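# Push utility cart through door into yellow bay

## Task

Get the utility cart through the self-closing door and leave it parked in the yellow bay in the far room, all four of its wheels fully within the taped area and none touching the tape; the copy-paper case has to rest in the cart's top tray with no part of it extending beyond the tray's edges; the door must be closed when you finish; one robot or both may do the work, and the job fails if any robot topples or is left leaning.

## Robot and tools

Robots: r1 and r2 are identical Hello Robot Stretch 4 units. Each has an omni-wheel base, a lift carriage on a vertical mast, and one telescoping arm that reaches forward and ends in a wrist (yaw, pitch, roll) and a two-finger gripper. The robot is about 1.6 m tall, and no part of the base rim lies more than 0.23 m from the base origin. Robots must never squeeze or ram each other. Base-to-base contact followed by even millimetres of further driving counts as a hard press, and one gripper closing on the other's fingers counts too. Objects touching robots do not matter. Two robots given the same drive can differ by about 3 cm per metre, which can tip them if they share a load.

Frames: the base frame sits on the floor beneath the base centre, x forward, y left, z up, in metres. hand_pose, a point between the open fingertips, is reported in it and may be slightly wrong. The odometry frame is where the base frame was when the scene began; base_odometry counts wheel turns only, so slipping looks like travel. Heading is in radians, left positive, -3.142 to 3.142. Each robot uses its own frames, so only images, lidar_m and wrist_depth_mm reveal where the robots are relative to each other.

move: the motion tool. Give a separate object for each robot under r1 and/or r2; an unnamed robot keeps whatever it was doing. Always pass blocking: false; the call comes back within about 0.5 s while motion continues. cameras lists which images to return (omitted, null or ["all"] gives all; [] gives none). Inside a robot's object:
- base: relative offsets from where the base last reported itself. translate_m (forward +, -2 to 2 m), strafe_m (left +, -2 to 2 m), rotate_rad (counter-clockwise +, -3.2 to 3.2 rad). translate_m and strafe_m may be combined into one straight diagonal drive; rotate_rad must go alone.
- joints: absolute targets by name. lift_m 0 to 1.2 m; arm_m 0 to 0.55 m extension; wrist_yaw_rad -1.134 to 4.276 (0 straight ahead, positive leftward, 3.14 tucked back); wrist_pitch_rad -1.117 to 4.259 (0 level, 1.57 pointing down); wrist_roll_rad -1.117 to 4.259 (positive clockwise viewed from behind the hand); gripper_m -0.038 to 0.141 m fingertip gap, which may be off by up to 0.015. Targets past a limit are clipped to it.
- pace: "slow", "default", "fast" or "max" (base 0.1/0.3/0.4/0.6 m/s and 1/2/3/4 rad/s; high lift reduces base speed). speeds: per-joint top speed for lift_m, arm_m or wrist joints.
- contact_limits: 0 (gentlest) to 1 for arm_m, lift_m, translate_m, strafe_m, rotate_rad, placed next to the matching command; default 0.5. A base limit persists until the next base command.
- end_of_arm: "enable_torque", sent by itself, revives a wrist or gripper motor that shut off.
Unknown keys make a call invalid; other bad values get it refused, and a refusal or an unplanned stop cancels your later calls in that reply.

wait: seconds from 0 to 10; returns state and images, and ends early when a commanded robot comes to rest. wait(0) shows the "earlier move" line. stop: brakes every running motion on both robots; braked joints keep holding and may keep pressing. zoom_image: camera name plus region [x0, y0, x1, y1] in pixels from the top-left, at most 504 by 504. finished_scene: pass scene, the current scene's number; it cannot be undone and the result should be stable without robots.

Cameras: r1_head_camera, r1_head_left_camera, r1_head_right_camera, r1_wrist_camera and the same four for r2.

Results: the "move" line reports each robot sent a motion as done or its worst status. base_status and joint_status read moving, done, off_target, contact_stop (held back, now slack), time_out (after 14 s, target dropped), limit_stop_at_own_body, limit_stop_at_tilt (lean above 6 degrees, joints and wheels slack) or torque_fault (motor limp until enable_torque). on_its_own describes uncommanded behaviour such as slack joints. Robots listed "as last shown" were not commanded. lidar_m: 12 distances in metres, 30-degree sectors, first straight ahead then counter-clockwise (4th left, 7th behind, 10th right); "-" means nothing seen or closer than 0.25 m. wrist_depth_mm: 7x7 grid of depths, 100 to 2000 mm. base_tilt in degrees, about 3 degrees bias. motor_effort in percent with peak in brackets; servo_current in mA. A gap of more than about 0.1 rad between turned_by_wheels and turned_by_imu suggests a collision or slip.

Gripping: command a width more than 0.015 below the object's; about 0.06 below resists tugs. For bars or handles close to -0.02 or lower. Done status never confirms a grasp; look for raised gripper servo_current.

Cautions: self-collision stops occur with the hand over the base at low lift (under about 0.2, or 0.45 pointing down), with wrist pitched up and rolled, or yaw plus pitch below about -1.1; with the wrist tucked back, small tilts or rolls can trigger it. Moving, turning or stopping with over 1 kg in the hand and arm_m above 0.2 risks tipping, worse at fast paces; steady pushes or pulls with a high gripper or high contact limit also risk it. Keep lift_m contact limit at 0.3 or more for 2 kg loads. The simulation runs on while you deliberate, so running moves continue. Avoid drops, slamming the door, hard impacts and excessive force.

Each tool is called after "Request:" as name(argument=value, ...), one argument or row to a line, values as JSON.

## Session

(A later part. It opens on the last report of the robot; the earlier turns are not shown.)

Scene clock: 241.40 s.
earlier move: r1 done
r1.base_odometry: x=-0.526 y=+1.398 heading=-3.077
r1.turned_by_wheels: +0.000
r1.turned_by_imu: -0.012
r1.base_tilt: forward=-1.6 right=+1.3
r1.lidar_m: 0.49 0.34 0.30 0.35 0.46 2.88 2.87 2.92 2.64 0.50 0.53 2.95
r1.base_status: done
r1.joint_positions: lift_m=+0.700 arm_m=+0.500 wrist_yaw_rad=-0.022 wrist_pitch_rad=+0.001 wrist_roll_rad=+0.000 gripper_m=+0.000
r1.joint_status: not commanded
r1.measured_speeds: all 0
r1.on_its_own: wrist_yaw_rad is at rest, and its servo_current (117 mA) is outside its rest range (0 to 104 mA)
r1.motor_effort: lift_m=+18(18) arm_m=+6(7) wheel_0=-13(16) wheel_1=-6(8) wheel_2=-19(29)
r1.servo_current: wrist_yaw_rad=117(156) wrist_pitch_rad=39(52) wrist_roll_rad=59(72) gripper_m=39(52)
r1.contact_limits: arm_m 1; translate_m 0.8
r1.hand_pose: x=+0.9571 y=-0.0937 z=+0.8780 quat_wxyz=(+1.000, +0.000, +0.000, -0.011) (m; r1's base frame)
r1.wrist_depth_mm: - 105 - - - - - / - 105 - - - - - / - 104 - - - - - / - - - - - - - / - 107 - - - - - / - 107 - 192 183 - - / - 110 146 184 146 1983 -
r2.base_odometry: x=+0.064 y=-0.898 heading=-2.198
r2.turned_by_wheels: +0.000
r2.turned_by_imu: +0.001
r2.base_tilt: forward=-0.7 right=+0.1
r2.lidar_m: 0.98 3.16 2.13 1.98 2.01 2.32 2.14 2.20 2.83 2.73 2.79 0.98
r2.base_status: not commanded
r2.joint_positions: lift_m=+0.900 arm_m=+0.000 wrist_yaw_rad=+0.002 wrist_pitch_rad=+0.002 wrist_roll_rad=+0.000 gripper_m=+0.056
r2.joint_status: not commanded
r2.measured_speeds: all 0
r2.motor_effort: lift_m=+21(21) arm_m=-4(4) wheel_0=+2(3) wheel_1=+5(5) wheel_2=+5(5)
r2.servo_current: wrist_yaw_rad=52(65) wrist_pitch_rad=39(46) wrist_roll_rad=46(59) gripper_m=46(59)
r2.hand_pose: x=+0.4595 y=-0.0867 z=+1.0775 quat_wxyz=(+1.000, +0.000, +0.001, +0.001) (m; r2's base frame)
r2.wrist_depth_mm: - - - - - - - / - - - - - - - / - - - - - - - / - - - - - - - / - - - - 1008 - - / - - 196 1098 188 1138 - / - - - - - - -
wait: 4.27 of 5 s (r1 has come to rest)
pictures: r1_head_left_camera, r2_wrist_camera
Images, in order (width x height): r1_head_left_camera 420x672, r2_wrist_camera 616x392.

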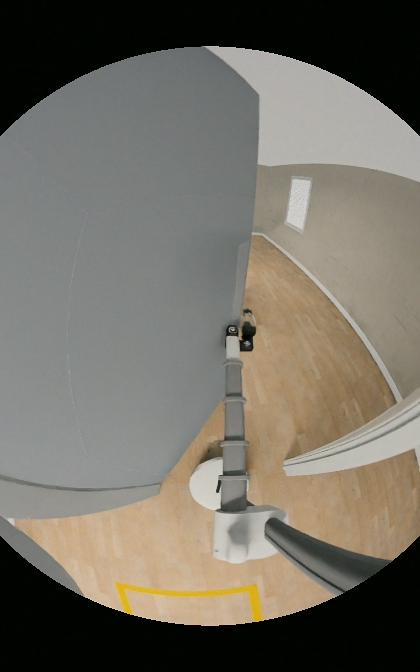

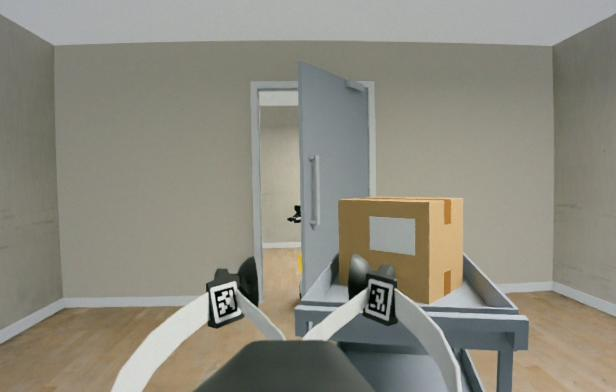

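Request:
move(
  blocking=false,
  r1={"base":{"translate_m":0.5,"strafe_m":-0.05},"joints":{"arm_m":0.2},"speeds":{"arm_m":0.06},"pace":"slow","contact_limits":{"translate_m":0.8}},
  cameras=[],
)

Request:
wait(
  seconds=7,
  cameras=["r1_head_left_camera","r1_head_right_camera","r2_wrist_camera"],
)

Scene clock: 248.20 s.
move: r1 moving
r1.base_odometry: x=-0.538 y=+1.399 heading=-3.080
r1.turned_by_wheels: -0.004
r1.turned_by_imu: -0.004
r1.base_tilt: forward=-1.5 right=+1.3
r1.lidar_m: 0.47 0.34 0.31 0.34 0.43 2.88 2.91 2.90 2.66 0.51 0.54 2.94
r1.base_status: translate_m moving; strafe_m moving
r1.joint_positions: lift_m=+0.700 arm_m=+0.474 wrist_yaw_rad=-0.022 wrist_pitch_rad=+0.001 wrist_roll_rad=+0.000 gripper_m=+0.000
r1.joint_status: arm_m moving
r1.measured_speeds: translate_m=+0.049 strafe_m=-0.005 rotate_rad=+0.001 lift_m=+0.000 arm_m=-0.060 wrist_yaw_rad=+0.000 wrist_pitch_rad=+0.000 wrist_roll_rad=+0.000
r1.motor_effort: lift_m=+18(18) arm_m=-5(8) wheel_0=-16(17) wheel_1=-6(6) wheel_2=-21(23)
r1.servo_current: wrist_yaw_rad=137(143) wrist_pitch_rad=46(52) wrist_roll_rad=59(65) gripper_m=46(46)
r1.contact_limits: translate_m 0.8
r1.hand_pose: x=+0.9317 y=-0.0937 z=+0.8780 quat_wxyz=(+1.000, +0.000, +0.000, -0.011) (m; r1's base frame)
r1.wrist_depth_mm: - 108 - - - - - / - 105 - - - - - / - 104 - - - - - / - - - - - - - / - 112 - - - - - / - 111 - 193 185 - - / - 110 141 - 159 1921 -
r2: as last shown
r2.turned_by_imu: +0.000
r2.lidar_m: 0.97 3.16 2.17 1.99 2.02 2.30 2.15 2.19 2.82 2.71 2.79 0.99
r2.motor_effort: lift_m=+21(21) arm_m=-4(4) wheel_0=+3(4) wheel_1=+4(5) wheel_2=+5(5)
r2.servo_current: wrist_yaw_rad=52(65) wrist_pitch_rad=39(39) wrist_roll_rad=39(59) gripper_m=46(52)
r2.wrist_depth_mm: - - - - - - - / - - - - - - - / - - - - - - - / - - - - - - - / - - - - 1025 - - / - - 196 1098 187 1138 - / - - - - - - -
pictures: none
No camera images: "cameras" was empty.

Scene clock: 254.00 s.
earlier move: r1 done
r1.base_odometry: x=-1.027 y=+1.417 heading=-3.076
r1.turned_by_wheels: +0.004
r1.turned_by_imu: -0.005
r1.base_tilt: forward=-1.6 right=+1.3
r1.lidar_m: 0.30 0.25 - 0.25 0.26 0.62 3.36 3.38 0.57 0.99 2.26 2.80
r1.base_status: done
r1.joint_positions: lift_m=+0.700 arm_m=+0.200 wrist_yaw_rad=-0.002 wrist_pitch_rad=+0.001 wrist_roll_rad=+0.000 gripper_m=+0.000
r1.joint_status: all done
r1.measured_speeds: all 0
r1.motor_effort: lift_m=+18(18) arm_m=-5(8) wheel_0=+1(17) wheel_1=+11(15) wheel_2=-6(24)
r1.servo_current: wrist_yaw_rad=52(156) wrist_pitch_rad=39(52) wrist_roll_rad=52(72) gripper_m=46(52)
r1.contact_limits: translate_m 0.8
r1.hand_pose: x=+0.6592 y=-0.0881 z=+0.8780 quat_wxyz=(+1.000, +0.000, +0.000, -0.001) (m; r1's base frame)
r1.wrist_depth_mm: - - - - - - - / - - - - - - - / - - - - - - - / - 1255 - - - - - / - - - - - - - / - - 187 203 - - - / - 140 179 183 144 - -
r2.base_odometry: x=+0.064 y=-0.898 heading=-2.198
r2.turned_by_wheels: +0.000
r2.turned_by_imu: +0.001
r2.base_tilt: forward=-0.7 right=+0.1
r2.lidar_m: 0.98 3.18 2.12 1.96 2.03 2.32 2.13 2.20 2.83 2.72 2.77 0.99
r2.base_status: not commanded
r2.joint_positions: lift_m=+0.900 arm_m=+0.000 wrist_yaw_rad=+0.002 wrist_pitch_rad=+0.002 wrist_roll_rad=+0.000 gripper_m=+0.056
r2.joint_status: not commanded
r2.measured_speeds: all 0
r2.motor_effort: lift_m=+21(21) arm_m=-4(4) wheel_0=+2(4) wheel_1=+5(5) wheel_2=+5(5)
r2.servo_current: wrist_yaw_rad=59(65) wrist_pitch_rad=39(52) wrist_roll_rad=46(65) gripper_m=52(59)
r2.hand_pose: x=+0.4595 y=-0.0867 z=+1.0775 quat_wxyz=(+1.000, +0.000, +0.001, +0.001) (m; r2's base frame)
r2.wrist_depth_mm: - - - - - - - / - - - - - - - / - - - - - - - / - - - - - - - / - - - - 1008 - - / - - 196 1078 188 1118 - / - - - - - - -
wait: 5.80 of 7 s (r1 has come to rest)
pictures: r1_head_left_camera, r1_head_right_camera, r2_wrist_camera
Images, in order (width x height): r1_head_left_camera 420x672, r1_head_right_camera 420x672, r2_wrist_camera 616x392.

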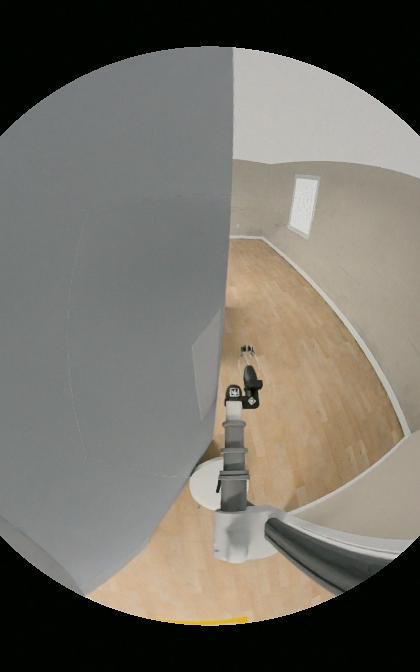

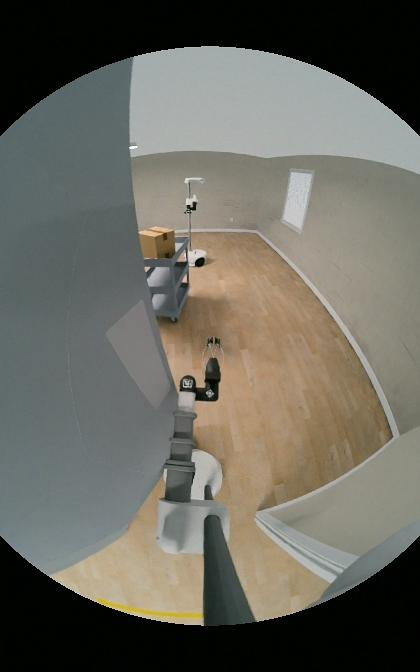

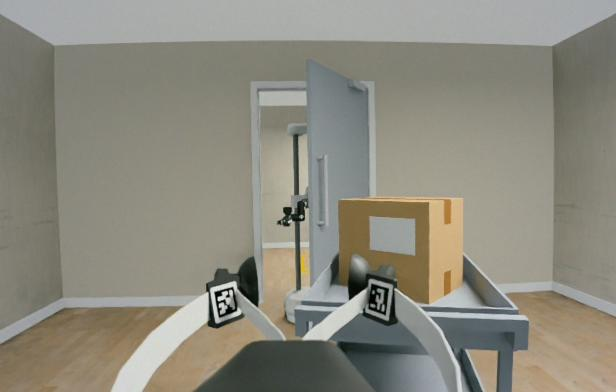

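Request:
move(
  blocking=false,
  r1={"base":{"translate_m":0.4,"strafe_m":0.1},"joints":{"arm_m":0.0,"lift_m":1.15},"pace":"slow","contact_limits":{"translate_m":0.8}},
  cameras=[],
)

Request:
wait(
  seconds=7,
  cameras=["r1_head_left_camera","r1_head_right_camera","r2_wrist_camera"],
)

Scene clock: 260.00 s.
move: r1 moving
r1.base_odometry: x=-1.040 y=+1.413 heading=-3.076
r1.turned_by_wheels: +0.001
r1.turned_by_imu: +0.000
r1.base_tilt: forward=-1.6 right=+1.2
r1.lidar_m: 0.32 0.25 - 0.25 0.25 0.60 3.35 3.41 0.58 1.04 2.27 2.81
r1.base_status: translate_m moving; strafe_m moving
r1.joint_positions: lift_m=+0.725 arm_m=+0.187 wrist_yaw_rad=-0.002 wrist_pitch_rad=+0.001 wrist_roll_rad=+0.000 gripper_m=+0.000
r1.joint_status: lift_m moving; arm_m moving
r1.measured_speeds: translate_m=+0.048 strafe_m=+0.012 rotate_rad=+0.000 lift_m=+0.097 arm_m=-0.049 wrist_yaw_rad=+0.000 wrist_pitch_rad=+0.000 wrist_roll_rad=+0.000
r1.motor_effort: lift_m=+25(27) arm_m=-5(6) wheel_0=+3(3) wheel_1=+16(17) wheel_2=-10(10)
r1.servo_current: wrist_yaw_rad=46(59) wrist_pitch_rad=46(52) wrist_roll_rad=59(59) gripper_m=39(46)
r1.contact_limits: translate_m 0.8
r1.hand_pose: x=+0.6465 y=-0.0881 z=+0.9027 quat_wxyz=(+1.000, +0.000, +0.000, -0.001) (m; r1's base frame)
r1.wrist_depth_mm: - - - - - - - / - - - - - - - / - - - - - - - / - 1255 - - - - - / - - - - - - - / - 1808 187 202 - - - / - 140 167 183 145 - -
r2: as last shown
r2.turned_by_imu: +0.000
r2.base_tilt: forward=-0.7 right=+0.0
r2.lidar_m: 0.96 3.17 2.16 1.97 2.01 2.32 2.15 2.17 2.80 2.75 2.80 0.98
r2.motor_effort: lift_m=+21(21) arm_m=-4(4) wheel_0=+3(3) wheel_1=+5(5) wheel_2=+5(5)
r2.servo_current: wrist_yaw_rad=52(59) wrist_pitch_rad=39(46) wrist_roll_rad=52(52) gripper_m=46(52)
r2.wrist_depth_mm: - - - - - - - / - - - - - - - / - - - - - - - / - - - - - - - / - - - - 991 - - / - - 196 1078 188 1118 - / - - - - - - -
pictures: none
No camera images: "cameras" was empty.

Scene clock: 264.87 s.
earlier move: r1 done
r1.base_odometry: x=-1.420 y=+1.291 heading=-3.076
r1.turned_by_wheels: +0.000
r1.turned_by_imu: +0.001
r1.base_tilt: forward=-1.6 right=+1.3
r1.lidar_m: 1.18 1.20 2.72 2.64 0.25 0.37 3.80 0.94 1.03 1.97 2.32 2.83
r1.base_status: done
r1.joint_positions: lift_m=+1.149 arm_m=+0.000 wrist_yaw_rad=-0.002 wrist_pitch_rad=+0.001 wrist_roll_rad=+0.000 gripper_m=+0.000
r1.joint_status: all done
r1.measured_speeds: all 0
r1.motor_effort: lift_m=+25(28) arm_m=-5(7) wheel_0=+2(5) wheel_1=+7(18) wheel_2=-4(11)
r1.servo_current: wrist_yaw_rad=52(78) wrist_pitch_rad=46(52) wrist_roll_rad=59(65) gripper_m=33(52)
r1.contact_limits: translate_m 0.8
r1.hand_pose: x=+0.4592 y=-0.0881 z=+1.3275 quat_wxyz=(+1.000, +0.000, +0.000, -0.001) (m; r1's base frame)
r1.wrist_depth_mm: - - - - - - - / - - - - - - - / - - - - - - - / - - - - - - - / - - - - - - - / - 1098 193 204 - - - / - 1025 179 164 145 - -
r2.base_odometry: x=+0.064 y=-0.898 heading=-2.198
r2.turned_by_wheels: +0.000
r2.turned_by_imu: +0.001
r2.base_tilt: forward=-0.7 right=+0.1
r2.lidar_m: 0.98 3.19 2.14 1.98 2.03 2.33 2.13 2.19 2.84 2.74 2.79 0.98
r2.base_status: not commanded
r2.joint_positions: lift_m=+0.900 arm_m=+0.000 wrist_yaw_rad=+0.002 wrist_pitch_rad=+0.002 wrist_roll_rad=+0.000 gripper_m=+0.056
r2.joint_status: not commanded
r2.measured_speeds: all 0
r2.motor_effort: lift_m=+21(21) arm_m=-4(4) wheel_0=+3(3) wheel_1=+5(5) wheel_2=+5(5)
r2.servo_current: wrist_yaw_rad=52(65) wrist_pitch_rad=39(52) wrist_roll_rad=46(65) gripper_m=46(52)
r2.hand_pose: x=+0.4595 y=-0.0867 z=+1.0775 quat_wxyz=(+1.000, +0.000, +0.001, +0.001) (m; r2's base frame)
r2.wrist_depth_mm: - - - - - - - / - - - - - - - / - - - - - - - / - - - - - - - / - - - - 1008 - - / - - 196 1078 187 1118 - / - - - - - - -
wait: 4.87 of 7 s (r1 has come to rest)
pictures: r1_head_left_camera, r1_head_right_camera, r2_wrist_camera
Images, in order (width x height): r1_head_left_camera 420x672, r1_head_right_camera 420x672, r2_wrist_camera 616x392.

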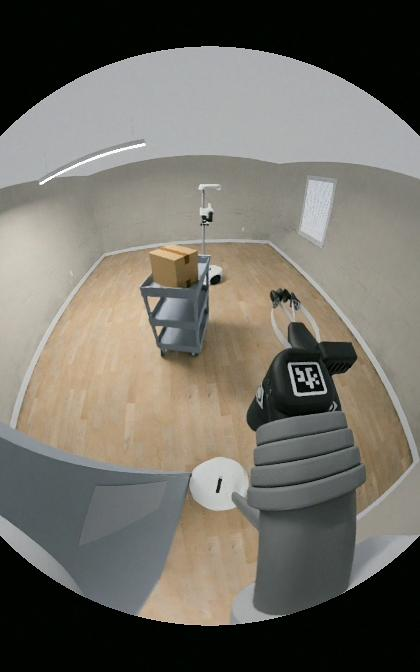

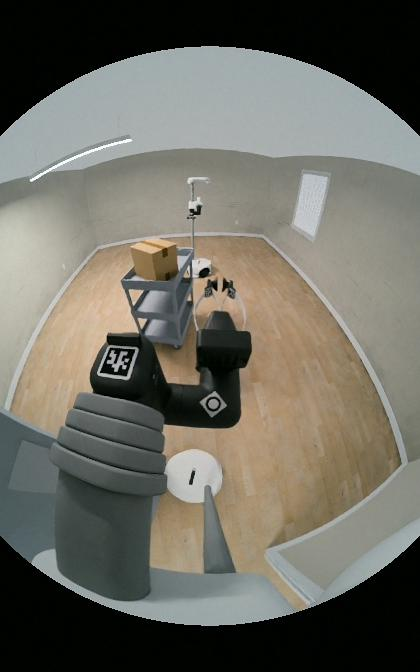

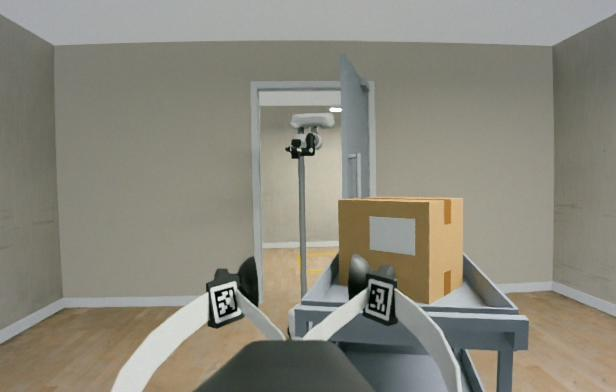

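Request:
move(
  blocking=false,
  r1={"base":{"strafe_m":0.35,"translate_m":-0.08},"pace":"slow","contact_limits":{"strafe_m":0.7}},
  cameras=[],
)

Request:
wait(
  seconds=6,
  cameras=["r1_head_left_camera","r2_head_camera","r2_wrist_camera"],
)

Scene clock: 273.47 s.
move: r1 moving
r1.base_odometry: x=-1.416 y=+1.278 heading=-3.076
r1.turned_by_wheels: +0.000
r1.turned_by_imu: +0.000
r1.base_tilt: forward=-1.6 right=+1.3
r1.lidar_m: 1.17 1.20 2.70 2.64 0.25 0.34 3.79 0.94 1.02 2.01 2.32 2.88
r1.base_status: translate_m moving; strafe_m moving
r1.joint_positions: lift_m=+1.149 arm_m=+0.000 wrist_yaw_rad=-0.002 wrist_pitch_rad=+0.001 wrist_roll_rad=+0.000 gripper_m=+0.000
r1.joint_status: not commanded
r1.measured_speeds: translate_m=-0.012 strafe_m=+0.050 rotate_rad=+0.003 lift_m=+0.000 arm_m=+0.000 wrist_yaw_rad=+0.000 wrist_pitch_rad=+0.000 wrist_roll_rad=+0.000
r1.motor_effort: lift_m=+25(25) arm_m=-5(5) wheel_0=-13(14) wheel_1=+9(10) wheel_2=+2(5)
r1.servo_current: wrist_yaw_rad=39(65) wrist_pitch_rad=46(46) wrist_roll_rad=52(72) gripper_m=46(46)
r1.contact_limits: strafe_m 0.7
r1.hand_pose: x=+0.4592 y=-0.0881 z=+1.3275 quat_wxyz=(+1.000, +0.000, +0.000, -0.001) (m; r1's base frame)
r1.wrist_depth_mm: - - - - - - - / - - - - - - - / - - - - - - - / - - - - - - - / - - - - - - - / - 1078 210 203 - - - / - 1025 180 164 145 - -
r2: as last shown
r2.turned_by_imu: +0.000
r2.lidar_m: 0.97 3.17 2.16 1.97 2.02 2.30 2.15 2.19 2.81 2.72 2.80 0.98
r2.servo_current: wrist_yaw_rad=46(59) wrist_pitch_rad=46(46) wrist_roll_rad=39(52) gripper_m=46(52)
r2.wrist_depth_mm: - - - - - - - / - - - - - - - / - - - - - - - / - - - - - - - / - - - - 1008 - - / - - 196 1098 188 1118 - / - - - - - - -
pictures: none
No camera images: "cameras" was empty.

Scene clock: 277.80 s.
earlier move: r1 done
r1.base_odometry: x=-1.317 y=+0.947 heading=-3.076
r1.turned_by_wheels: +0.000
r1.turned_by_imu: +0.001
r1.base_tilt: forward=-1.5 right=+1.3
r1.lidar_m: 1.23 3.66 0.25 - 0.25 0.25 0.44 3.78 1.12 1.99 2.66 3.26
r1.base_status: done
r1.joint_positions: lift_m=+1.149 arm_m=+0.000 wrist_yaw_rad=-0.002 wrist_pitch_rad=+0.001 wrist_roll_rad=+0.000 gripper_m=+0.000
r1.joint_status: not commanded
r1.measured_speeds: all 0
r1.motor_effort: lift_m=+25(25) arm_m=-5(5) wheel_0=-7(16) wheel_1=+3(11) wheel_2=+4(6)
r1.servo_current: wrist_yaw_rad=72(72) wrist_pitch_rad=33(52) wrist_roll_rad=46(72) gripper_m=46(52)
r1.contact_limits: strafe_m 0.7
r1.hand_pose: x=+0.4592 y=-0.0881 z=+1.3275 quat_wxyz=(+1.000, +0.000, +0.000, -0.001) (m; r1's base frame)
r1.wrist_depth_mm: - - - - - - - / - - - - - - - / - - - - - - - / - - - - - - - / - - - - - - - / - - 1182 203 - - - / - - 183 183 145 - -
r2.base_odometry: x=+0.064 y=-0.898 heading=-2.198
r2.turned_by_wheels: +0.000
r2.turned_by_imu: +0.001
r2.base_tilt: forward=-0.7 right=+0.0
r2.lidar_m: 0.98 3.18 2.16 1.97 2.02 2.32 2.14 2.20 2.82 2.75 2.80 0.98
r2.base_status: not commanded
r2.joint_positions: lift_m=+0.900 arm_m=+0.000 wrist_yaw_rad=+0.002 wrist_pitch_rad=+0.002 wrist_roll_rad=+0.000 gripper_m=+0.056
r2.joint_status: not commanded
r2.measured_speeds: all 0
r2.motor_effort: lift_m=+21(21) arm_m=-4(4) wheel_0=+3(3) wheel_1=+5(5) wheel_2=+5(6)
r2.servo_current: wrist_yaw_rad=52(59) wrist_pitch_rad=39(46) wrist_roll_rad=52(65) gripper_m=46(59)
r2.hand_pose: x=+0.4595 y=-0.0867 z=+1.0775 quat_wxyz=(+1.000, +0.000, +0.001, +0.001) (m; r2's base frame)
r2.wrist_depth_mm: - - - - - - - / - - - - - - - / - - - - - - - / - - - - - - - / - - - - 1008 - - / - - 196 1078 188 1138 - / - - - - - - -
wait: 4.33 of 6 s (r1 has come to rest)
pictures: r1_head_left_camera, r2_head_camera, r2_wrist_camera
Images, in order (width x height): r1_head_left_camera 420x672, r2_head_camera 420x560, r2_wrist_camera 616x392.

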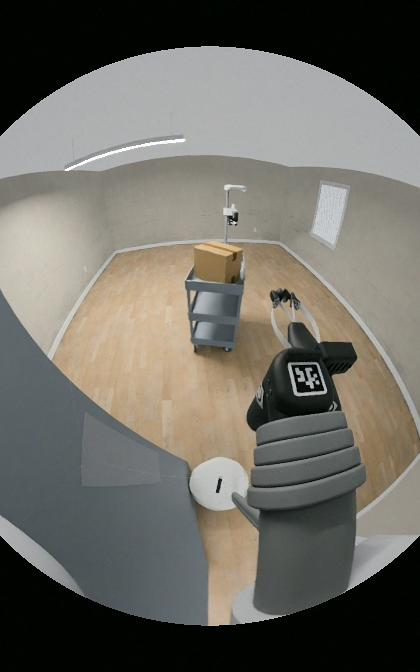

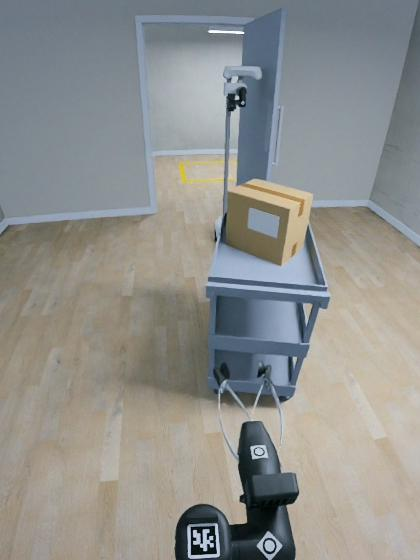

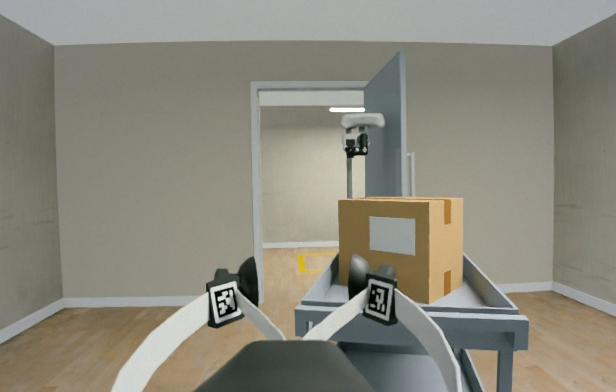

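Request:
move(
  blocking=false,
  r1={"base":{"strafe_m":0.3,"translate_m":-0.05},"pace":"slow","contact_limits":{"strafe_m":0.6}},
  cameras=[],
)

Request:
wait(
  seconds=6,
  cameras=["r1_head_left_camera","r2_head_camera","r2_wrist_camera"],
)

Scene clock: 283.87 s.
move: r1 moving
r1.base_odometry: x=-1.314 y=+0.934 heading=-3.076
r1.turned_by_wheels: +0.000
r1.turned_by_imu: +0.000
r1.base_tilt: forward=-1.6 right=+1.3
r1.lidar_m: 1.24 3.61 0.25 - 0.25 0.25 0.44 3.80 1.14 1.99 2.67 3.26
r1.base_status: translate_m moving; strafe_m moving
r1.joint_positions: lift_m=+1.149 arm_m=+0.000 wrist_yaw_rad=-0.002 wrist_pitch_rad=+0.001 wrist_roll_rad=+0.000 gripper_m=+0.000
r1.joint_status: not commanded
r1.measured_speeds: translate_m=-0.009 strafe_m=+0.052 rotate_rad=+0.000 lift_m=+0.000 arm_m=+0.000 wrist_yaw_rad=+0.000 wrist_pitch_rad=+0.000 wrist_roll_rad=+0.000
r1.motor_effort: lift_m=+25(25) arm_m=-5(5) wheel_0=-11(17) wheel_1=+9(10) wheel_2=+4(6)
r1.servo_current: wrist_yaw_rad=52(78) wrist_pitch_rad=39(46) wrist_roll_rad=52(59) gripper_m=46(46)
r1.contact_limits: strafe_m 0.6
r1.hand_pose: x=+0.4592 y=-0.0881 z=+1.3275 quat_wxyz=(+1.000, +0.000, +0.000, -0.001) (m; r1's base frame)
r1.wrist_depth_mm: - - - - - - - / - - - - - - - / - - - - - - - / - - - - - - - / - - - - - - - / - - 1182 204 - - - / - - 183 183 145 - -
r2: as last shown
r2.turned_by_imu: +0.000
r2.base_tilt: forward=-0.6 right=+0.1
r2.lidar_m: 0.98 3.15 2.14 1.99 2.00 2.33 2.14 2.19 2.80 2.74 2.79 0.99
r2.motor_effort: lift_m=+21(21) arm_m=-4(4) wheel_0=+3(3) wheel_1=+5(5) wheel_2=+5(5)
r2.servo_current: wrist_yaw_rad=46(52) wrist_pitch_rad=39(46) wrist_roll_rad=39(59) gripper_m=46(52)
pictures: none
No camera images: "cameras" was empty.

Scene clock: 286.07 s.
earlier move: r1 contact_stop
r1.base_odometry: x=-1.290 y=+0.834 heading=-3.103
r1.turned_by_wheels: -0.027
r1.turned_by_imu: -0.005
r1.base_tilt: forward=-1.6 right=+1.3
r1.lidar_m: 1.25 3.50 0.25 0.25 - 0.25 0.37 3.77 1.21 1.94 2.77 3.37
r1.base_status: translate_m contact_stop (by the wheels' count: -0.019 of -0.050); strafe_m contact_stop (by the wheels' count: +0.115 of +0.300)
r1.joint_positions: lift_m=+1.150 arm_m=+0.000 wrist_yaw_rad=-0.002 wrist_pitch_rad=+0.001 wrist_roll_rad=+0.000 gripper_m=+0.000
r1.joint_status: not commanded
r1.measured_speeds: all 0
r1.on_its_own: the wheels are slack since a contact_stop
r1.motor_effort: lift_m=+23(25) arm_m=-4(5) wheel_0=+0(32) wheel_1=+0(25) wheel_2=+0(20)
r1.servo_current: wrist_yaw_rad=46(78) wrist_pitch_rad=39(52) wrist_roll_rad=39(65) gripper_m=52(52)
r1.contact_limits: strafe_m 0.6
r1.hand_pose: x=+0.4592 y=-0.0880 z=+1.3276 quat_wxyz=(+1.000, +0.000, +0.000, -0.001) (m; r1's base frame)
r1.wrist_depth_mm: - - - - - - - / - - - - - - - / - - - - - - - / - - - - - - - / - - - - - - - / - - 1281 202 - - - / - - 183 183 145 - -
r2.base_odometry: x=+0.064 y=-0.898 heading=-2.198
r2.turned_by_wheels: +0.000
r2.turned_by_imu: +0.000
r2.base_tilt: forward=-0.7 right=+0.1
r2.lidar_m: 0.96 3.15 2.16 1.97 2.03 2.28 2.13 2.20 2.80 2.72 2.80 0.99
r2.base_status: not commanded
r2.joint_positions: lift_m=+0.900 arm_m=+0.000 wrist_yaw_rad=+0.002 wrist_pitch_rad=+0.002 wrist_roll_rad=+0.000 gripper_m=+0.056
r2.joint_status: not commanded
r2.measured_speeds: all 0
r2.motor_effort: lift_m=+21(21) arm_m=-4(4) wheel_0=+3(3) wheel_1=+5(5) wheel_2=+5(5)
r2.servo_current: wrist_yaw_rad=52(65) wrist_pitch_rad=33(46) wrist_roll_rad=59(59) gripper_m=46(59)
r2.hand_pose: x=+0.4595 y=-0.0867 z=+1.0775 quat_wxyz=(+1.000, +0.000, +0.001, +0.001) (m; r2's base frame)
r2.wrist_depth_mm: - - - - - - - / - - - - - - - / - - - - - - - / - - - - - - - / - - - - 1025 - - / - - 196 1060 188 1118 - / - - - - - - -
wait: 2.20 of 6 s (r1 has come to rest)
pictures: r1_head_left_camera, r2_head_camera, r2_wrist_camera
Images, in order (width x height): r1_head_left_camera 420x672, r2_head_camera 420x560, r2_wrist_camera 616x392.

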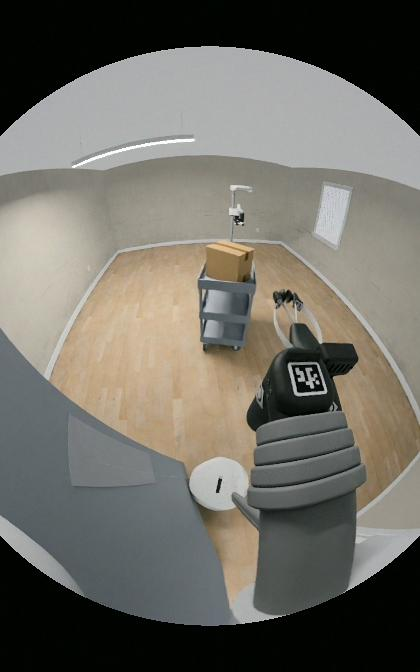

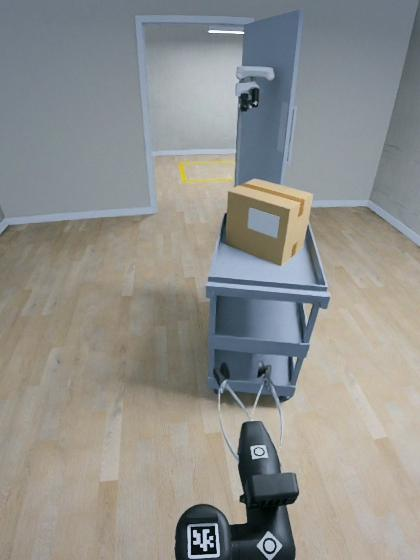

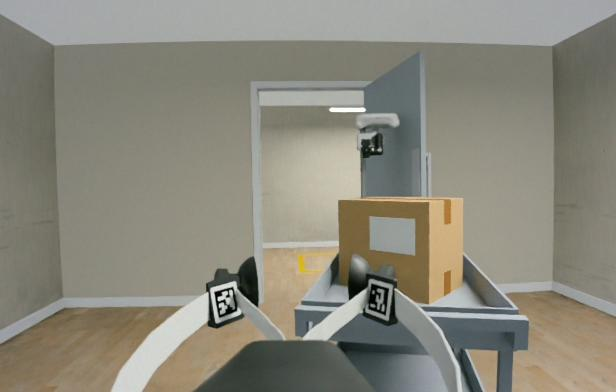

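Request:
move(
  blocking=false,
  r1={"base":{"translate_m":0.3,"strafe_m":0.12},"pace":"slow","contact_limits":{"translate_m":0.6}},
  cameras=[],
)

Request:
wait(
  seconds=6,
  cameras=["r1_head_left_camera","r1_head_right_camera","r2_head_camera","r2_wrist_camera"],
)

Scene clock: 293.30 s.
move: r1 moving
r1.base_odometry: x=-1.302 y=+0.829 heading=-3.103
r1.turned_by_wheels: +0.000
r1.turned_by_imu: +0.000
r1.base_tilt: forward=-1.6 right=+1.3
r1.lidar_m: 1.25 3.46 0.25 0.25 - 0.25 0.36 3.79 1.20 1.97 2.77 3.36
r1.base_status: translate_m moving; strafe_m moving
r1.joint_positions: lift_m=+1.150 arm_m=+0.000 wrist_yaw_rad=-0.002 wrist_pitch_rad=+0.001 wrist_roll_rad=+0.000 gripper_m=+0.000
r1.joint_status: not commanded
r1.measured_speeds: translate_m=+0.048 strafe_m=+0.020 rotate_rad=-0.003 lift_m=+0.000 arm_m=+0.000 wrist_yaw_rad=+0.000 wrist_pitch_rad=+0.000 wrist_roll_rad=+0.000
r1.motor_effort: lift_m=+23(23) arm_m=-4(4) wheel_0=+3(3) wheel_1=+10(12) wheel_2=-4(5)
r1.servo_current: wrist_yaw_rad=39(65) wrist_pitch_rad=39(52) wrist_roll_rad=33(59) gripper_m=46(52)
r1.contact_limits: translate_m 0.6
r1.hand_pose: x=+0.4592 y=-0.0880 z=+1.3276 quat_wxyz=(+1.000, +0.000, +0.000, -0.001) (m; r1's base frame)
r1.wrist_depth_mm: - - - - - - - / - - - - - - - / - - - - - - - / - - - - - - - / - - - - - - - / - - 1255 203 - - - / - - 183 183 145 - -
r2: as last shown
r2.lidar_m: 0.98 3.13 2.17 2.00 2.01 2.29 2.15 2.19 2.80 2.72 2.79 0.98
r2.servo_current: wrist_yaw_rad=46(59) wrist_pitch_rad=33(46) wrist_roll_rad=52(52) gripper_m=46(59)
r2.wrist_depth_mm: - - - - - - - / - - - - - - - / - - - - - - - / - - - - - - - / - - - - 1025 - - / - - 196 1098 188 1138 - / - - - - - - -
pictures: none
No camera images: "cameras" was empty.

Scene clock: 297.23 s.
earlier move: r1 done
r1.base_odometry: x=-1.585 y=+0.702 heading=-3.103
r1.turned_by_wheels: +0.000
r1.turned_by_imu: +0.001
r1.base_tilt: forward=-1.6 right=+1.3
r1.lidar_m: 0.99 3.35 2.10 1.86 0.30 0.25 0.30 4.10 1.48 2.70 2.83 1.01
r1.base_status: done
r1.joint_positions: lift_m=+1.150 arm_m=+0.000 wrist_yaw_rad=-0.002 wrist_pitch_rad=+0.001 wrist_roll_rad=+0.000 gripper_m=+0.000
r1.joint_status: not commanded
r1.measured_speeds: all 0
r1.motor_effort: lift_m=+23(23) arm_m=-4(4) wheel_0=-2(4) wheel_1=+6(12) wheel_2=+1(5)
r1.servo_current: wrist_yaw_rad=65(78) wrist_pitch_rad=39(52) wrist_roll_rad=26(65) gripper_m=33(52)
r1.contact_limits: translate_m 0.6
r1.hand_pose: x=+0.4592 y=-0.0880 z=+1.3276 quat_wxyz=(+1.000, +0.000, +0.000, -0.001) (m; r1's base frame)
r1.wrist_depth_mm: - - - - - - - / - - - - - - - / - - - - - - - / - - - - - - - / - - - - - - - / - - - 202 - - - / - - 187 183 144 - -
r2.base_odometry: x=+0.064 y=-0.898 heading=-2.198
r2.turned_by_wheels: +0.000
r2.turned_by_imu: +0.001
r2.base_tilt: forward=-0.7 right=+0.0
r2.lidar_m: 0.98 3.15 2.18 1.98 2.02 2.31 2.14 2.19 2.82 2.73 2.80 0.99
r2.base_status: not commanded
r2.joint_positions: lift_m=+0.900 arm_m=+0.000 wrist_yaw_rad=+0.002 wrist_pitch_rad=+0.002 wrist_roll_rad=+0.000 gripper_m=+0.056
r2.joint_status: not commanded
r2.measured_speeds: all 0
r2.motor_effort: lift_m=+21(21) arm_m=-4(4) wheel_0=+3(3) wheel_1=+5(5) wheel_2=+5(5)
r2.servo_current: wrist_yaw_rad=46(59) wrist_pitch_rad=39(46) wrist_roll_rad=46(59) gripper_m=52(59)
r2.hand_pose: x=+0.4595 y=-0.0867 z=+1.0775 quat_wxyz=(+1.000, +0.000, +0.001, +0.001) (m; r2's base frame)
r2.wrist_depth_mm: - - - - - - - / - - - - - - - / - - - - - - - / - - - - - - - / - - - - 1008 - - / - - 197 1078 187 1118 - / - - - - - - -
wait: 3.93 of 6 s (r1 has come to rest)
pictures: r1_head_left_camera, r1_head_right_camera, r2_head_camera, r2_wrist_camera
Images, in order (width x height): r1_head_left_camera 420x672, r1_head_right_camera 420x672, r2_head_camera 420x560, r2_wrist_camera 616x392.

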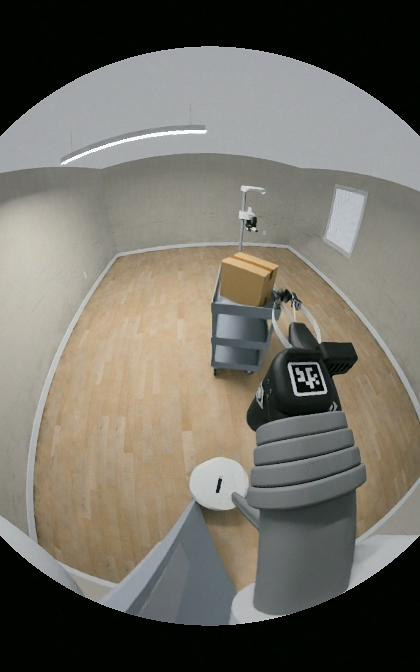

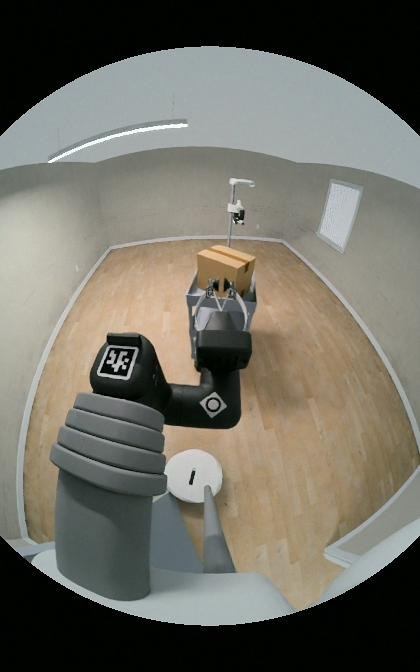

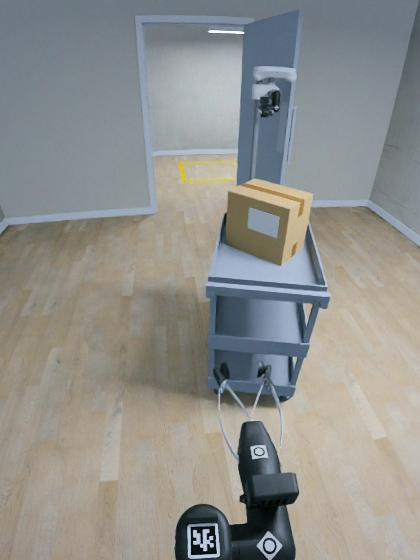

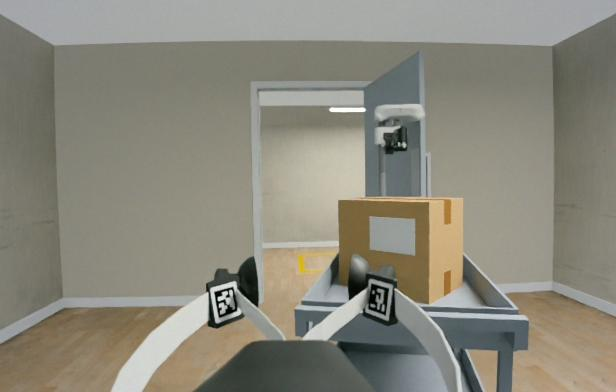

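Request:
move(
  blocking=false,
  r1={"base":{"strafe_m":0.1},"pace":"slow","contact_limits":{"strafe_m":0.5}},
  r2={"base":{"rotate_rad":-0.25},"joints":{"wrist_roll_rad":1.57,"gripper_m":0.1,"lift_m":0.69}},
  cameras=[],
)

Request:
wait(
  seconds=1.5,
  cameras=[],
)

Request:
wait(
  seconds=1.5,
  cameras=["r1_head_left_camera","r2_head_camera","r2_wrist_camera"],
)

Scene clock: 313.57 s.
move: r1 moving; r2 moving
r1.base_odometry: x=-1.585 y=+0.688 heading=-3.103
r1.turned_by_wheels: +0.000
r1.turned_by_imu: +0.000
r1.base_tilt: forward=-1.5 right=+1.3
r1.lidar_m: 0.98 3.31 2.06 1.87 0.34 0.25 0.33 4.09 1.50 2.70 2.83 1.01
r1.base_status: strafe_m moving
r1.joint_positions: lift_m=+1.150 arm_m=+0.000 wrist_yaw_rad=-0.002 wrist_pitch_rad=+0.001 wrist_roll_rad=+0.000 gripper_m=+0.000
r1.joint_status: not commanded
r1.measured_speeds: translate_m=+0.000 strafe_m=+0.055 rotate_rad=+0.001 lift_m=+0.000 arm_m=+0.000 wrist_yaw_rad=+0.000 wrist_pitch_rad=+0.000 wrist_roll_rad=+0.000
r1.motor_effort: lift_m=+23(23) arm_m=-4(4) wheel_0=-11(12) wheel_1=+9(10) wheel_2=+2(2)
r1.servo_current: wrist_yaw_rad=33(59) wrist_pitch_rad=39(46) wrist_roll_rad=46(65) gripper_m=46(46)
r1.contact_limits: strafe_m 0.5
r1.hand_pose: x=+0.4592 y=-0.0880 z=+1.3276 quat_wxyz=(+1.000, +0.000, +0.000, -0.001) (m; r1's base frame)
r1.wrist_depth_mm: - - - - - - - / - - - - - - - / - - - - - - - / - - - - - - - / - - - - - - - / - - - 204 - - - / - - 187 183 144 - -
r2.base_odometry: x=+0.064 y=-0.898 heading=-2.401
r2.turned_by_wheels: -0.203
r2.turned_by_imu: -0.197
r2.base_tilt: forward=-0.7 right=+0.1
r2.lidar_m: 0.97 3.64 2.41 1.98 1.98 2.31 2.16 2.14 2.44 2.75 2.73 1.05
r2.base_status: rotate_rad moving
r2.joint_positions: lift_m=+0.862 arm_m=+0.000 wrist_yaw_rad=+0.002 wrist_pitch_rad=+0.002 wrist_roll_rad=+0.589 gripper_m=+0.075
r2.joint_status: lift_m moving; wrist_roll_rad moving; gripper_m moving
r2.measured_speeds: translate_m=+0.001 strafe_m=+0.000 rotate_rad=-0.447 lift_m=-0.146 arm_m=+0.000 wrist_yaw_rad=-0.002 wrist_pitch_rad=+0.000 wrist_roll_rad=+1.820
r2.motor_effort: lift_m=+14(20) arm_m=-4(4) wheel_0=+3(12) wheel_1=+3(9) wheel_2=+3(10)
r2.servo_current: wrist_yaw_rad=39(52) wrist_pitch_rad=39(46) wrist_roll_rad=98(98) gripper_m=91(91)
r2.hand_pose: x=+0.4595 y=-0.0867 z=+1.0401 quat_wxyz=(+0.957, +0.290, +0.001, +0.001) (m; r2's base frame)
r2.wrist_depth_mm: - - - - - - - / - - - - - - - / - - - - - - - / - - - 1138 - - - / - - - 1138 820 - - / - - 190 759 187 1863 1618 / - - - - - - 1397
pictures: none
No camera images: "cameras" was empty.

Scene clock: 314.43 s.
earlier move: r1 contact_stop; r2 moving
r1.base_odometry: x=-1.590 y=+0.671 heading=-3.122
r1.turned_by_wheels: -0.020
r1.turned_by_imu: -0.022
r1.base_tilt: forward=-1.6 right=+1.3
r1.lidar_m: 0.98 3.39 2.10 1.86 1.86 0.25 0.28 4.09 1.48 2.59 2.87 1.01
r1.base_status: strafe_m contact_stop (by the wheels' count: +0.032 of +0.100)
r1.joint_positions: lift_m=+1.150 arm_m=+0.000 wrist_yaw_rad=-0.002 wrist_pitch_rad=+0.001 wrist_roll_rad=+0.000 gripper_m=+0.000
r1.joint_status: not commanded
r1.measured_speeds: all 0
r1.on_its_own: the wheels are slack since a contact_stop
r1.motor_effort: lift_m=+23(23) arm_m=-4(4) wheel_0=+0(29) wheel_1=+0(16) wheel_2=+0(18)
r1.servo_current: wrist_yaw_rad=65(65) wrist_pitch_rad=39(52) wrist_roll_rad=65(65) gripper_m=39(46)
r1.contact_limits: strafe_m 0.5
r1.hand_pose: x=+0.4592 y=-0.0879 z=+1.3276 quat_wxyz=(+1.000, +0.000, +0.000, -0.001) (m; r1's base frame)
r1.wrist_depth_mm: - - - - - - - / - - - - - - - / - - - - - - - / - - - - - - - / - - - - - - - / - - - 203 - - - / - - 187 183 144 - -
r2.base_odometry: x=+0.064 y=-0.898 heading=-2.448
r2.turned_by_wheels: -0.046
r2.turned_by_imu: -0.045
r2.base_tilt: forward=-0.7 right=+0.0
r2.lidar_m: 0.97 3.66 2.46 2.03 1.97 2.25 2.15 2.14 2.38 2.75 2.73 3.05
r2.base_status: done
r2.joint_positions: lift_m=+0.704 arm_m=+0.000 wrist_yaw_rad=+0.002 wrist_pitch_rad=+0.002 wrist_roll_rad=+1.568 gripper_m=+0.100
r2.joint_status: lift_m moving; wrist_roll_rad moving; the others done
r2.measured_speeds: translate_m=+0.000 strafe_m=+0.000 rotate_rad=+0.000 lift_m=-0.096 arm_m=+0.000 wrist_yaw_rad=+0.000 wrist_pitch_rad=+0.000 wrist_roll_rad=+0.000
r2.motor_effort: lift_m=+13(20) arm_m=-4(4) wheel_0=+3(12) wheel_1=+2(9) wheel_2=+3(10)
r2.servo_current: wrist_yaw_rad=39(59) wrist_pitch_rad=39(46) wrist_roll_rad=65(104) gripper_m=52(91)
r2.hand_pose: x=+0.4595 y=-0.0867 z=+0.8819 quat_wxyz=(+0.708, +0.706, +0.001, +0.000) (m; r2's base frame)
r2.wrist_depth_mm: - - - - - 1708 1205 / - - - - - 1756 1205 / - - - - - 1537 1205 / - - - 1060 - 820 - / - - - 1060 - - - / - - 193 809 188 - - / - - - - - 1756 1205
wait: 0.87 of 1.5 s (r1 has come to rest)
pictures: none
No camera images: "cameras" was empty.

not run: a stop that you did not command came earlier in this reply.

Request:
move(
  blocking=false,
  r1={"base":{"translate_m":0.01}},
  cameras=["r1_head_left_camera","r2_head_camera","r2_wrist_camera"],
)

Scene clock: 318.27 s.
earlier move: r2 done
move: r1 moving
r1.base_odometry: x=-1.601 y=+0.671 heading=-3.122
r1.turned_by_wheels: +0.000
r1.turned_by_imu: +0.000
r1.base_tilt: forward=-1.6 right=+1.3
r1.lidar_m: 0.97 3.40 2.10 1.86 1.89 0.25 0.28 4.09 1.52 2.65 2.86 1.00
r1.base_status: translate_m moving
r1.joint_positions: lift_m=+1.150 arm_m=+0.000 wrist_yaw_rad=-0.002 wrist_pitch_rad=+0.001 wrist_roll_rad=+0.000 gripper_m=+0.000
r1.joint_status: not commanded
r1.measured_speeds: translate_m=+0.000 strafe_m=+0.000 rotate_rad=-0.001 lift_m=+0.000 arm_m=+0.000 wrist_yaw_rad=+0.000 wrist_pitch_rad=+0.000 wrist_roll_rad=+0.000
r1.motor_effort: lift_m=+23(23) arm_m=-4(4) wheel_0=-2(7) wheel_1=+5(7) wheel_2=+3(6)
r1.servo_current: wrist_yaw_rad=39(65) wrist_pitch_rad=39(52) wrist_roll_rad=52(59) gripper_m=39(46)
r1.hand_pose: x=+0.4592 y=-0.0879 z=+1.3276 quat_wxyz=(+1.000, +0.000, +0.000, -0.001) (m; r1's base frame)
r1.wrist_depth_mm: - - - - - - - / - - - - - - - / - - - - - - - / - - - - - - - / - - - - - - - / - - - 203 - - - / - - 187 183 145 - -
r2.base_odometry: x=+0.064 y=-0.898 heading=-2.448
r2.turned_by_wheels: +0.000
r2.turned_by_imu: +0.000
r2.base_tilt: forward=-0.7 right=+0.0
r2.lidar_m: 0.98 3.66 2.47 2.02 1.98 2.24 2.16 2.14 2.39 2.76 2.72 3.06
r2.base_status: not commanded
r2.joint_positions: lift_m=+0.690 arm_m=+0.000 wrist_yaw_rad=+0.002 wrist_pitch_rad=+0.002 wrist_roll_rad=+1.568 gripper_m=+0.100
r2.joint_status: all done
r2.measured_speeds: all 0
r2.motor_effort: lift_m=+14(14) arm_m=-4(4) wheel_0=+3(4) wheel_1=+2(2) wheel_2=+3(3)
r2.servo_current: wrist_yaw_rad=46(52) wrist_pitch_rad=39(46) wrist_roll_rad=52(52) gripper_m=52(52)
r2.hand_pose: x=+0.4595 y=-0.0867 z=+0.8681 quat_wxyz=(+0.708, +0.706, +0.001, +0.000) (m; r2's base frame)
r2.wrist_depth_mm: - - - - - 1756 1205 / - - - - - 1756 1205 / - - - - - 1618 1205 / - - - 1060 - 831 - / - - - 1060 - 820 - / - - 192 809 192 820 - / - - - - - 1808 1205
pictures: r1_head_left_camera, r2_head_camera, r2_wrist_camera
Images, in order (width x height): r1_head_left_camera 420x672, r2_head_camera 420x560, r2_wrist_camera 616x392.

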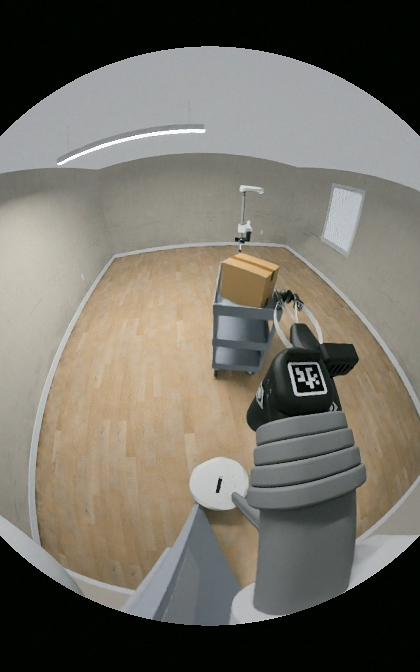

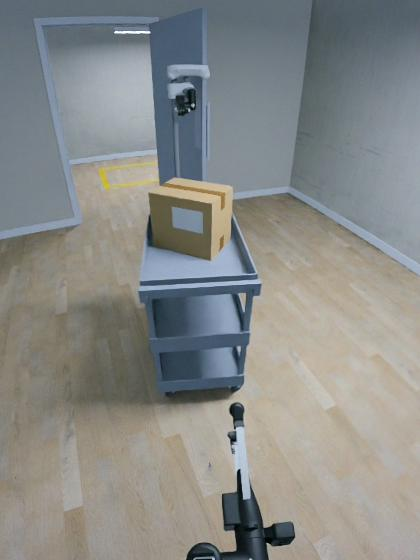

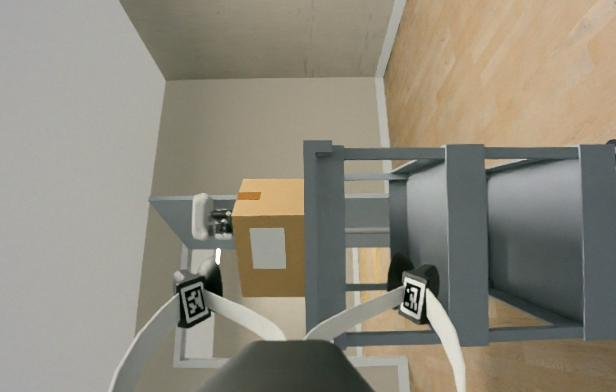

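Request:
move(
  blocking=false,
  r2={"base":{"translate_m":0.43,"strafe_m":0.05},"joints":{"gripper_m":0.135,"lift_m":0.656}},
  cameras=[],
)

Request:
wait(
  seconds=4,
  cameras=["r2_head_camera","r2_wrist_camera"],
)

Scene clock: 328.63 s.
earlier move: r1 done
move: r2 moving
r1.base_odometry: x=-1.601 y=+0.671 heading=-3.122
r1.turned_by_wheels: +0.000
r1.turned_by_imu: +0.000
r1.base_tilt: forward=-1.6 right=+1.3
r1.lidar_m: 0.97 3.43 2.08 1.87 1.88 0.25 0.30 4.11 1.52 2.61 2.85 0.99
r1.base_status: done
r1.joint_positions: lift_m=+1.150 arm_m=+0.000 wrist_yaw_rad=-0.002 wrist_pitch_rad=+0.001 wrist_roll_rad=+0.000 gripper_m=+0.000
r1.joint_status: not commanded
r1.measured_speeds: all 0
r1.motor_effort: lift_m=+23(23) arm_m=-4(4) wheel_0=-2(2) wheel_1=+6(6) wheel_2=+3(3)
r1.servo_current: wrist_yaw_rad=39(59) wrist_pitch_rad=46(46) wrist_roll_rad=39(59) gripper_m=46(52)
r1.hand_pose: x=+0.4592 y=-0.0879 z=+1.3276 quat_wxyz=(+1.000, +0.000, +0.000, -0.001) (m; r1's base frame)
r1.wrist_depth_mm: - - - - - - - / - - - - - - - / - - - - - - - / - - - - - - - / - - - - - - - / - - - 203 - - - / - - 187 183 145 - -
r2.base_odometry: x=+0.043 y=-0.920 heading=-2.448
r2.turned_by_wheels: +0.000
r2.turned_by_imu: +0.001
r2.base_tilt: forward=-0.7 right=+0.0
r2.lidar_m: 0.94 3.64 2.46 2.03 1.97 2.26 2.19 2.16 2.43 2.74 2.71 3.04
r2.base_status: translate_m moving; strafe_m moving
r2.joint_positions: lift_m=+0.661 arm_m=+0.000 wrist_yaw_rad=+0.002 wrist_pitch_rad=+0.002 wrist_roll_rad=+1.568 gripper_m=+0.115
r2.joint_status: lift_m moving; gripper_m moving
r2.measured_speeds: translate_m=+0.122 strafe_m=+0.015 rotate_rad=+0.002 lift_m=-0.056 arm_m=+0.000 wrist_yaw_rad=+0.000 wrist_pitch_rad=+0.000 wrist_roll_rad=+0.000
r2.motor_effort: lift_m=+13(17) arm_m=-4(4) wheel_0=+10(10) wheel_1=+8(9) wheel_2=-12(13)
r2.servo_current: wrist_yaw_rad=52(59) wrist_pitch_rad=39(46) wrist_roll_rad=46(46) gripper_m=65(85)
r2.hand_pose: x=+0.4595 y=-0.0867 z=+0.8384 quat_wxyz=(+0.708, +0.706, +0.001, +0.000) (m; r2's base frame)
r2.wrist_depth_mm: - - - - - 1618 1160 / - - - - - 1661 1160 / - - - - - 1537 1160 / - - - 1060 - 798 - / - - 1118 1008 - 1255 - / - - 200 788 190 809 - / - - - - - 1708 1138
pictures: none
No camera images: "cameras" was empty.

Scene clock: 331.07 s.
earlier move: r2 done
r1.base_odometry: x=-1.601 y=+0.671 heading=-3.122
r1.turned_by_wheels: +0.000
r1.turned_by_imu: +0.000
r1.base_tilt: forward=-1.6 right=+1.3
r1.lidar_m: 0.96 3.37 2.15 1.87 1.87 0.25 0.30 4.09 1.52 2.60 2.87 0.97
r1.base_status: done
r1.joint_positions: lift_m=+1.150 arm_m=+0.000 wrist_yaw_rad=-0.002 wrist_pitch_rad=+0.001 wrist_roll_rad=+0.000 gripper_m=+0.000
r1.joint_status: not commanded
r1.measured_speeds: all 0
r1.motor_effort: lift_m=+23(23) arm_m=-4(4) wheel_0=-2(3) wheel_1=+5(6) wheel_2=+3(3)
r1.servo_current: wrist_yaw_rad=46(65) wrist_pitch_rad=39(52) wrist_roll_rad=26(65) gripper_m=39(52)
r1.hand_pose: x=+0.4592 y=-0.0879 z=+1.3276 quat_wxyz=(+1.000, +0.000, +0.000, -0.001) (m; r1's base frame)
r1.wrist_depth_mm: - - - - - - - / - - - - - - - / - - - - - - - / - - - - - - - / - - - - - - - / - - - 204 1808 - - / - - 187 183 145 - -
r2.base_odometry: x=-0.234 y=-1.211 heading=-2.447
r2.turned_by_wheels: +0.000
r2.turned_by_imu: +0.001
r2.base_tilt: forward=-0.7 right=+0.1
r2.lidar_m: 0.52 0.54 2.58 2.10 2.11 2.35 2.60 2.57 2.87 2.66 2.65 0.60
r2.base_status: done
r2.joint_positions: lift_m=+0.656 arm_m=+0.000 wrist_yaw_rad=+0.002 wrist_pitch_rad=+0.002 wrist_roll_rad=+1.568 gripper_m=+0.135
r2.joint_status: all done
r2.measured_speeds: all 0
r2.motor_effort: lift_m=+14(17) arm_m=-4(4) wheel_0=+3(10) wheel_1=+4(10) wheel_2=-4(14)
r2.servo_current: wrist_yaw_rad=39(59) wrist_pitch_rad=39(46) wrist_roll_rad=59(59) gripper_m=52(111)
r2.hand_pose: x=+0.4595 y=-0.0867 z=+0.8341 quat_wxyz=(+0.708, +0.706, +0.001, +0.000) (m; r2's base frame)
r2.wrist_depth_mm: - - - - - 1618 1138 / - - - 399 421 418 397 / - - - 397 - 798 399 / - - 634 394 - - 394 / - - 654 394 - - 392 / - - 707 392 199 - - / - - - - - - -
wait: 2.43 of 4 s (r2 has come to rest)
pictures: r2_head_camera, r2_wrist_camera
Images, in order (width x height): r2_head_camera 420x560, r2_wrist_camera 616x392.

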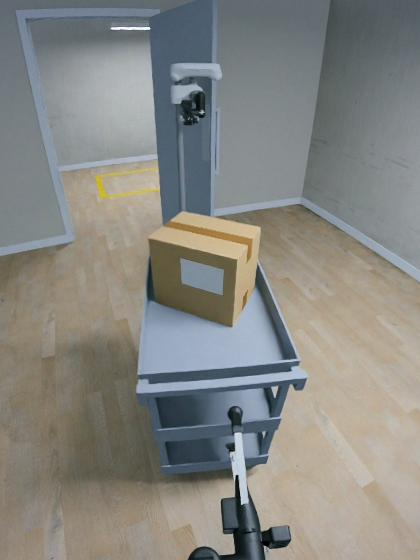

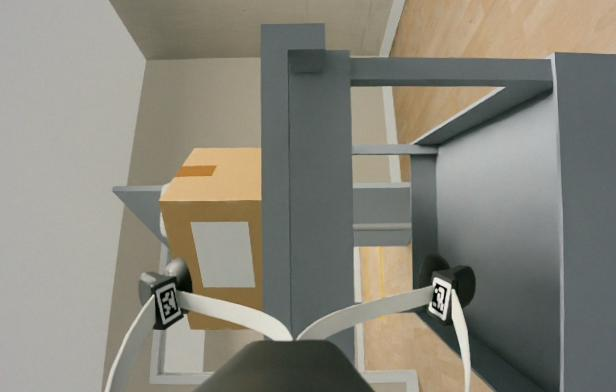

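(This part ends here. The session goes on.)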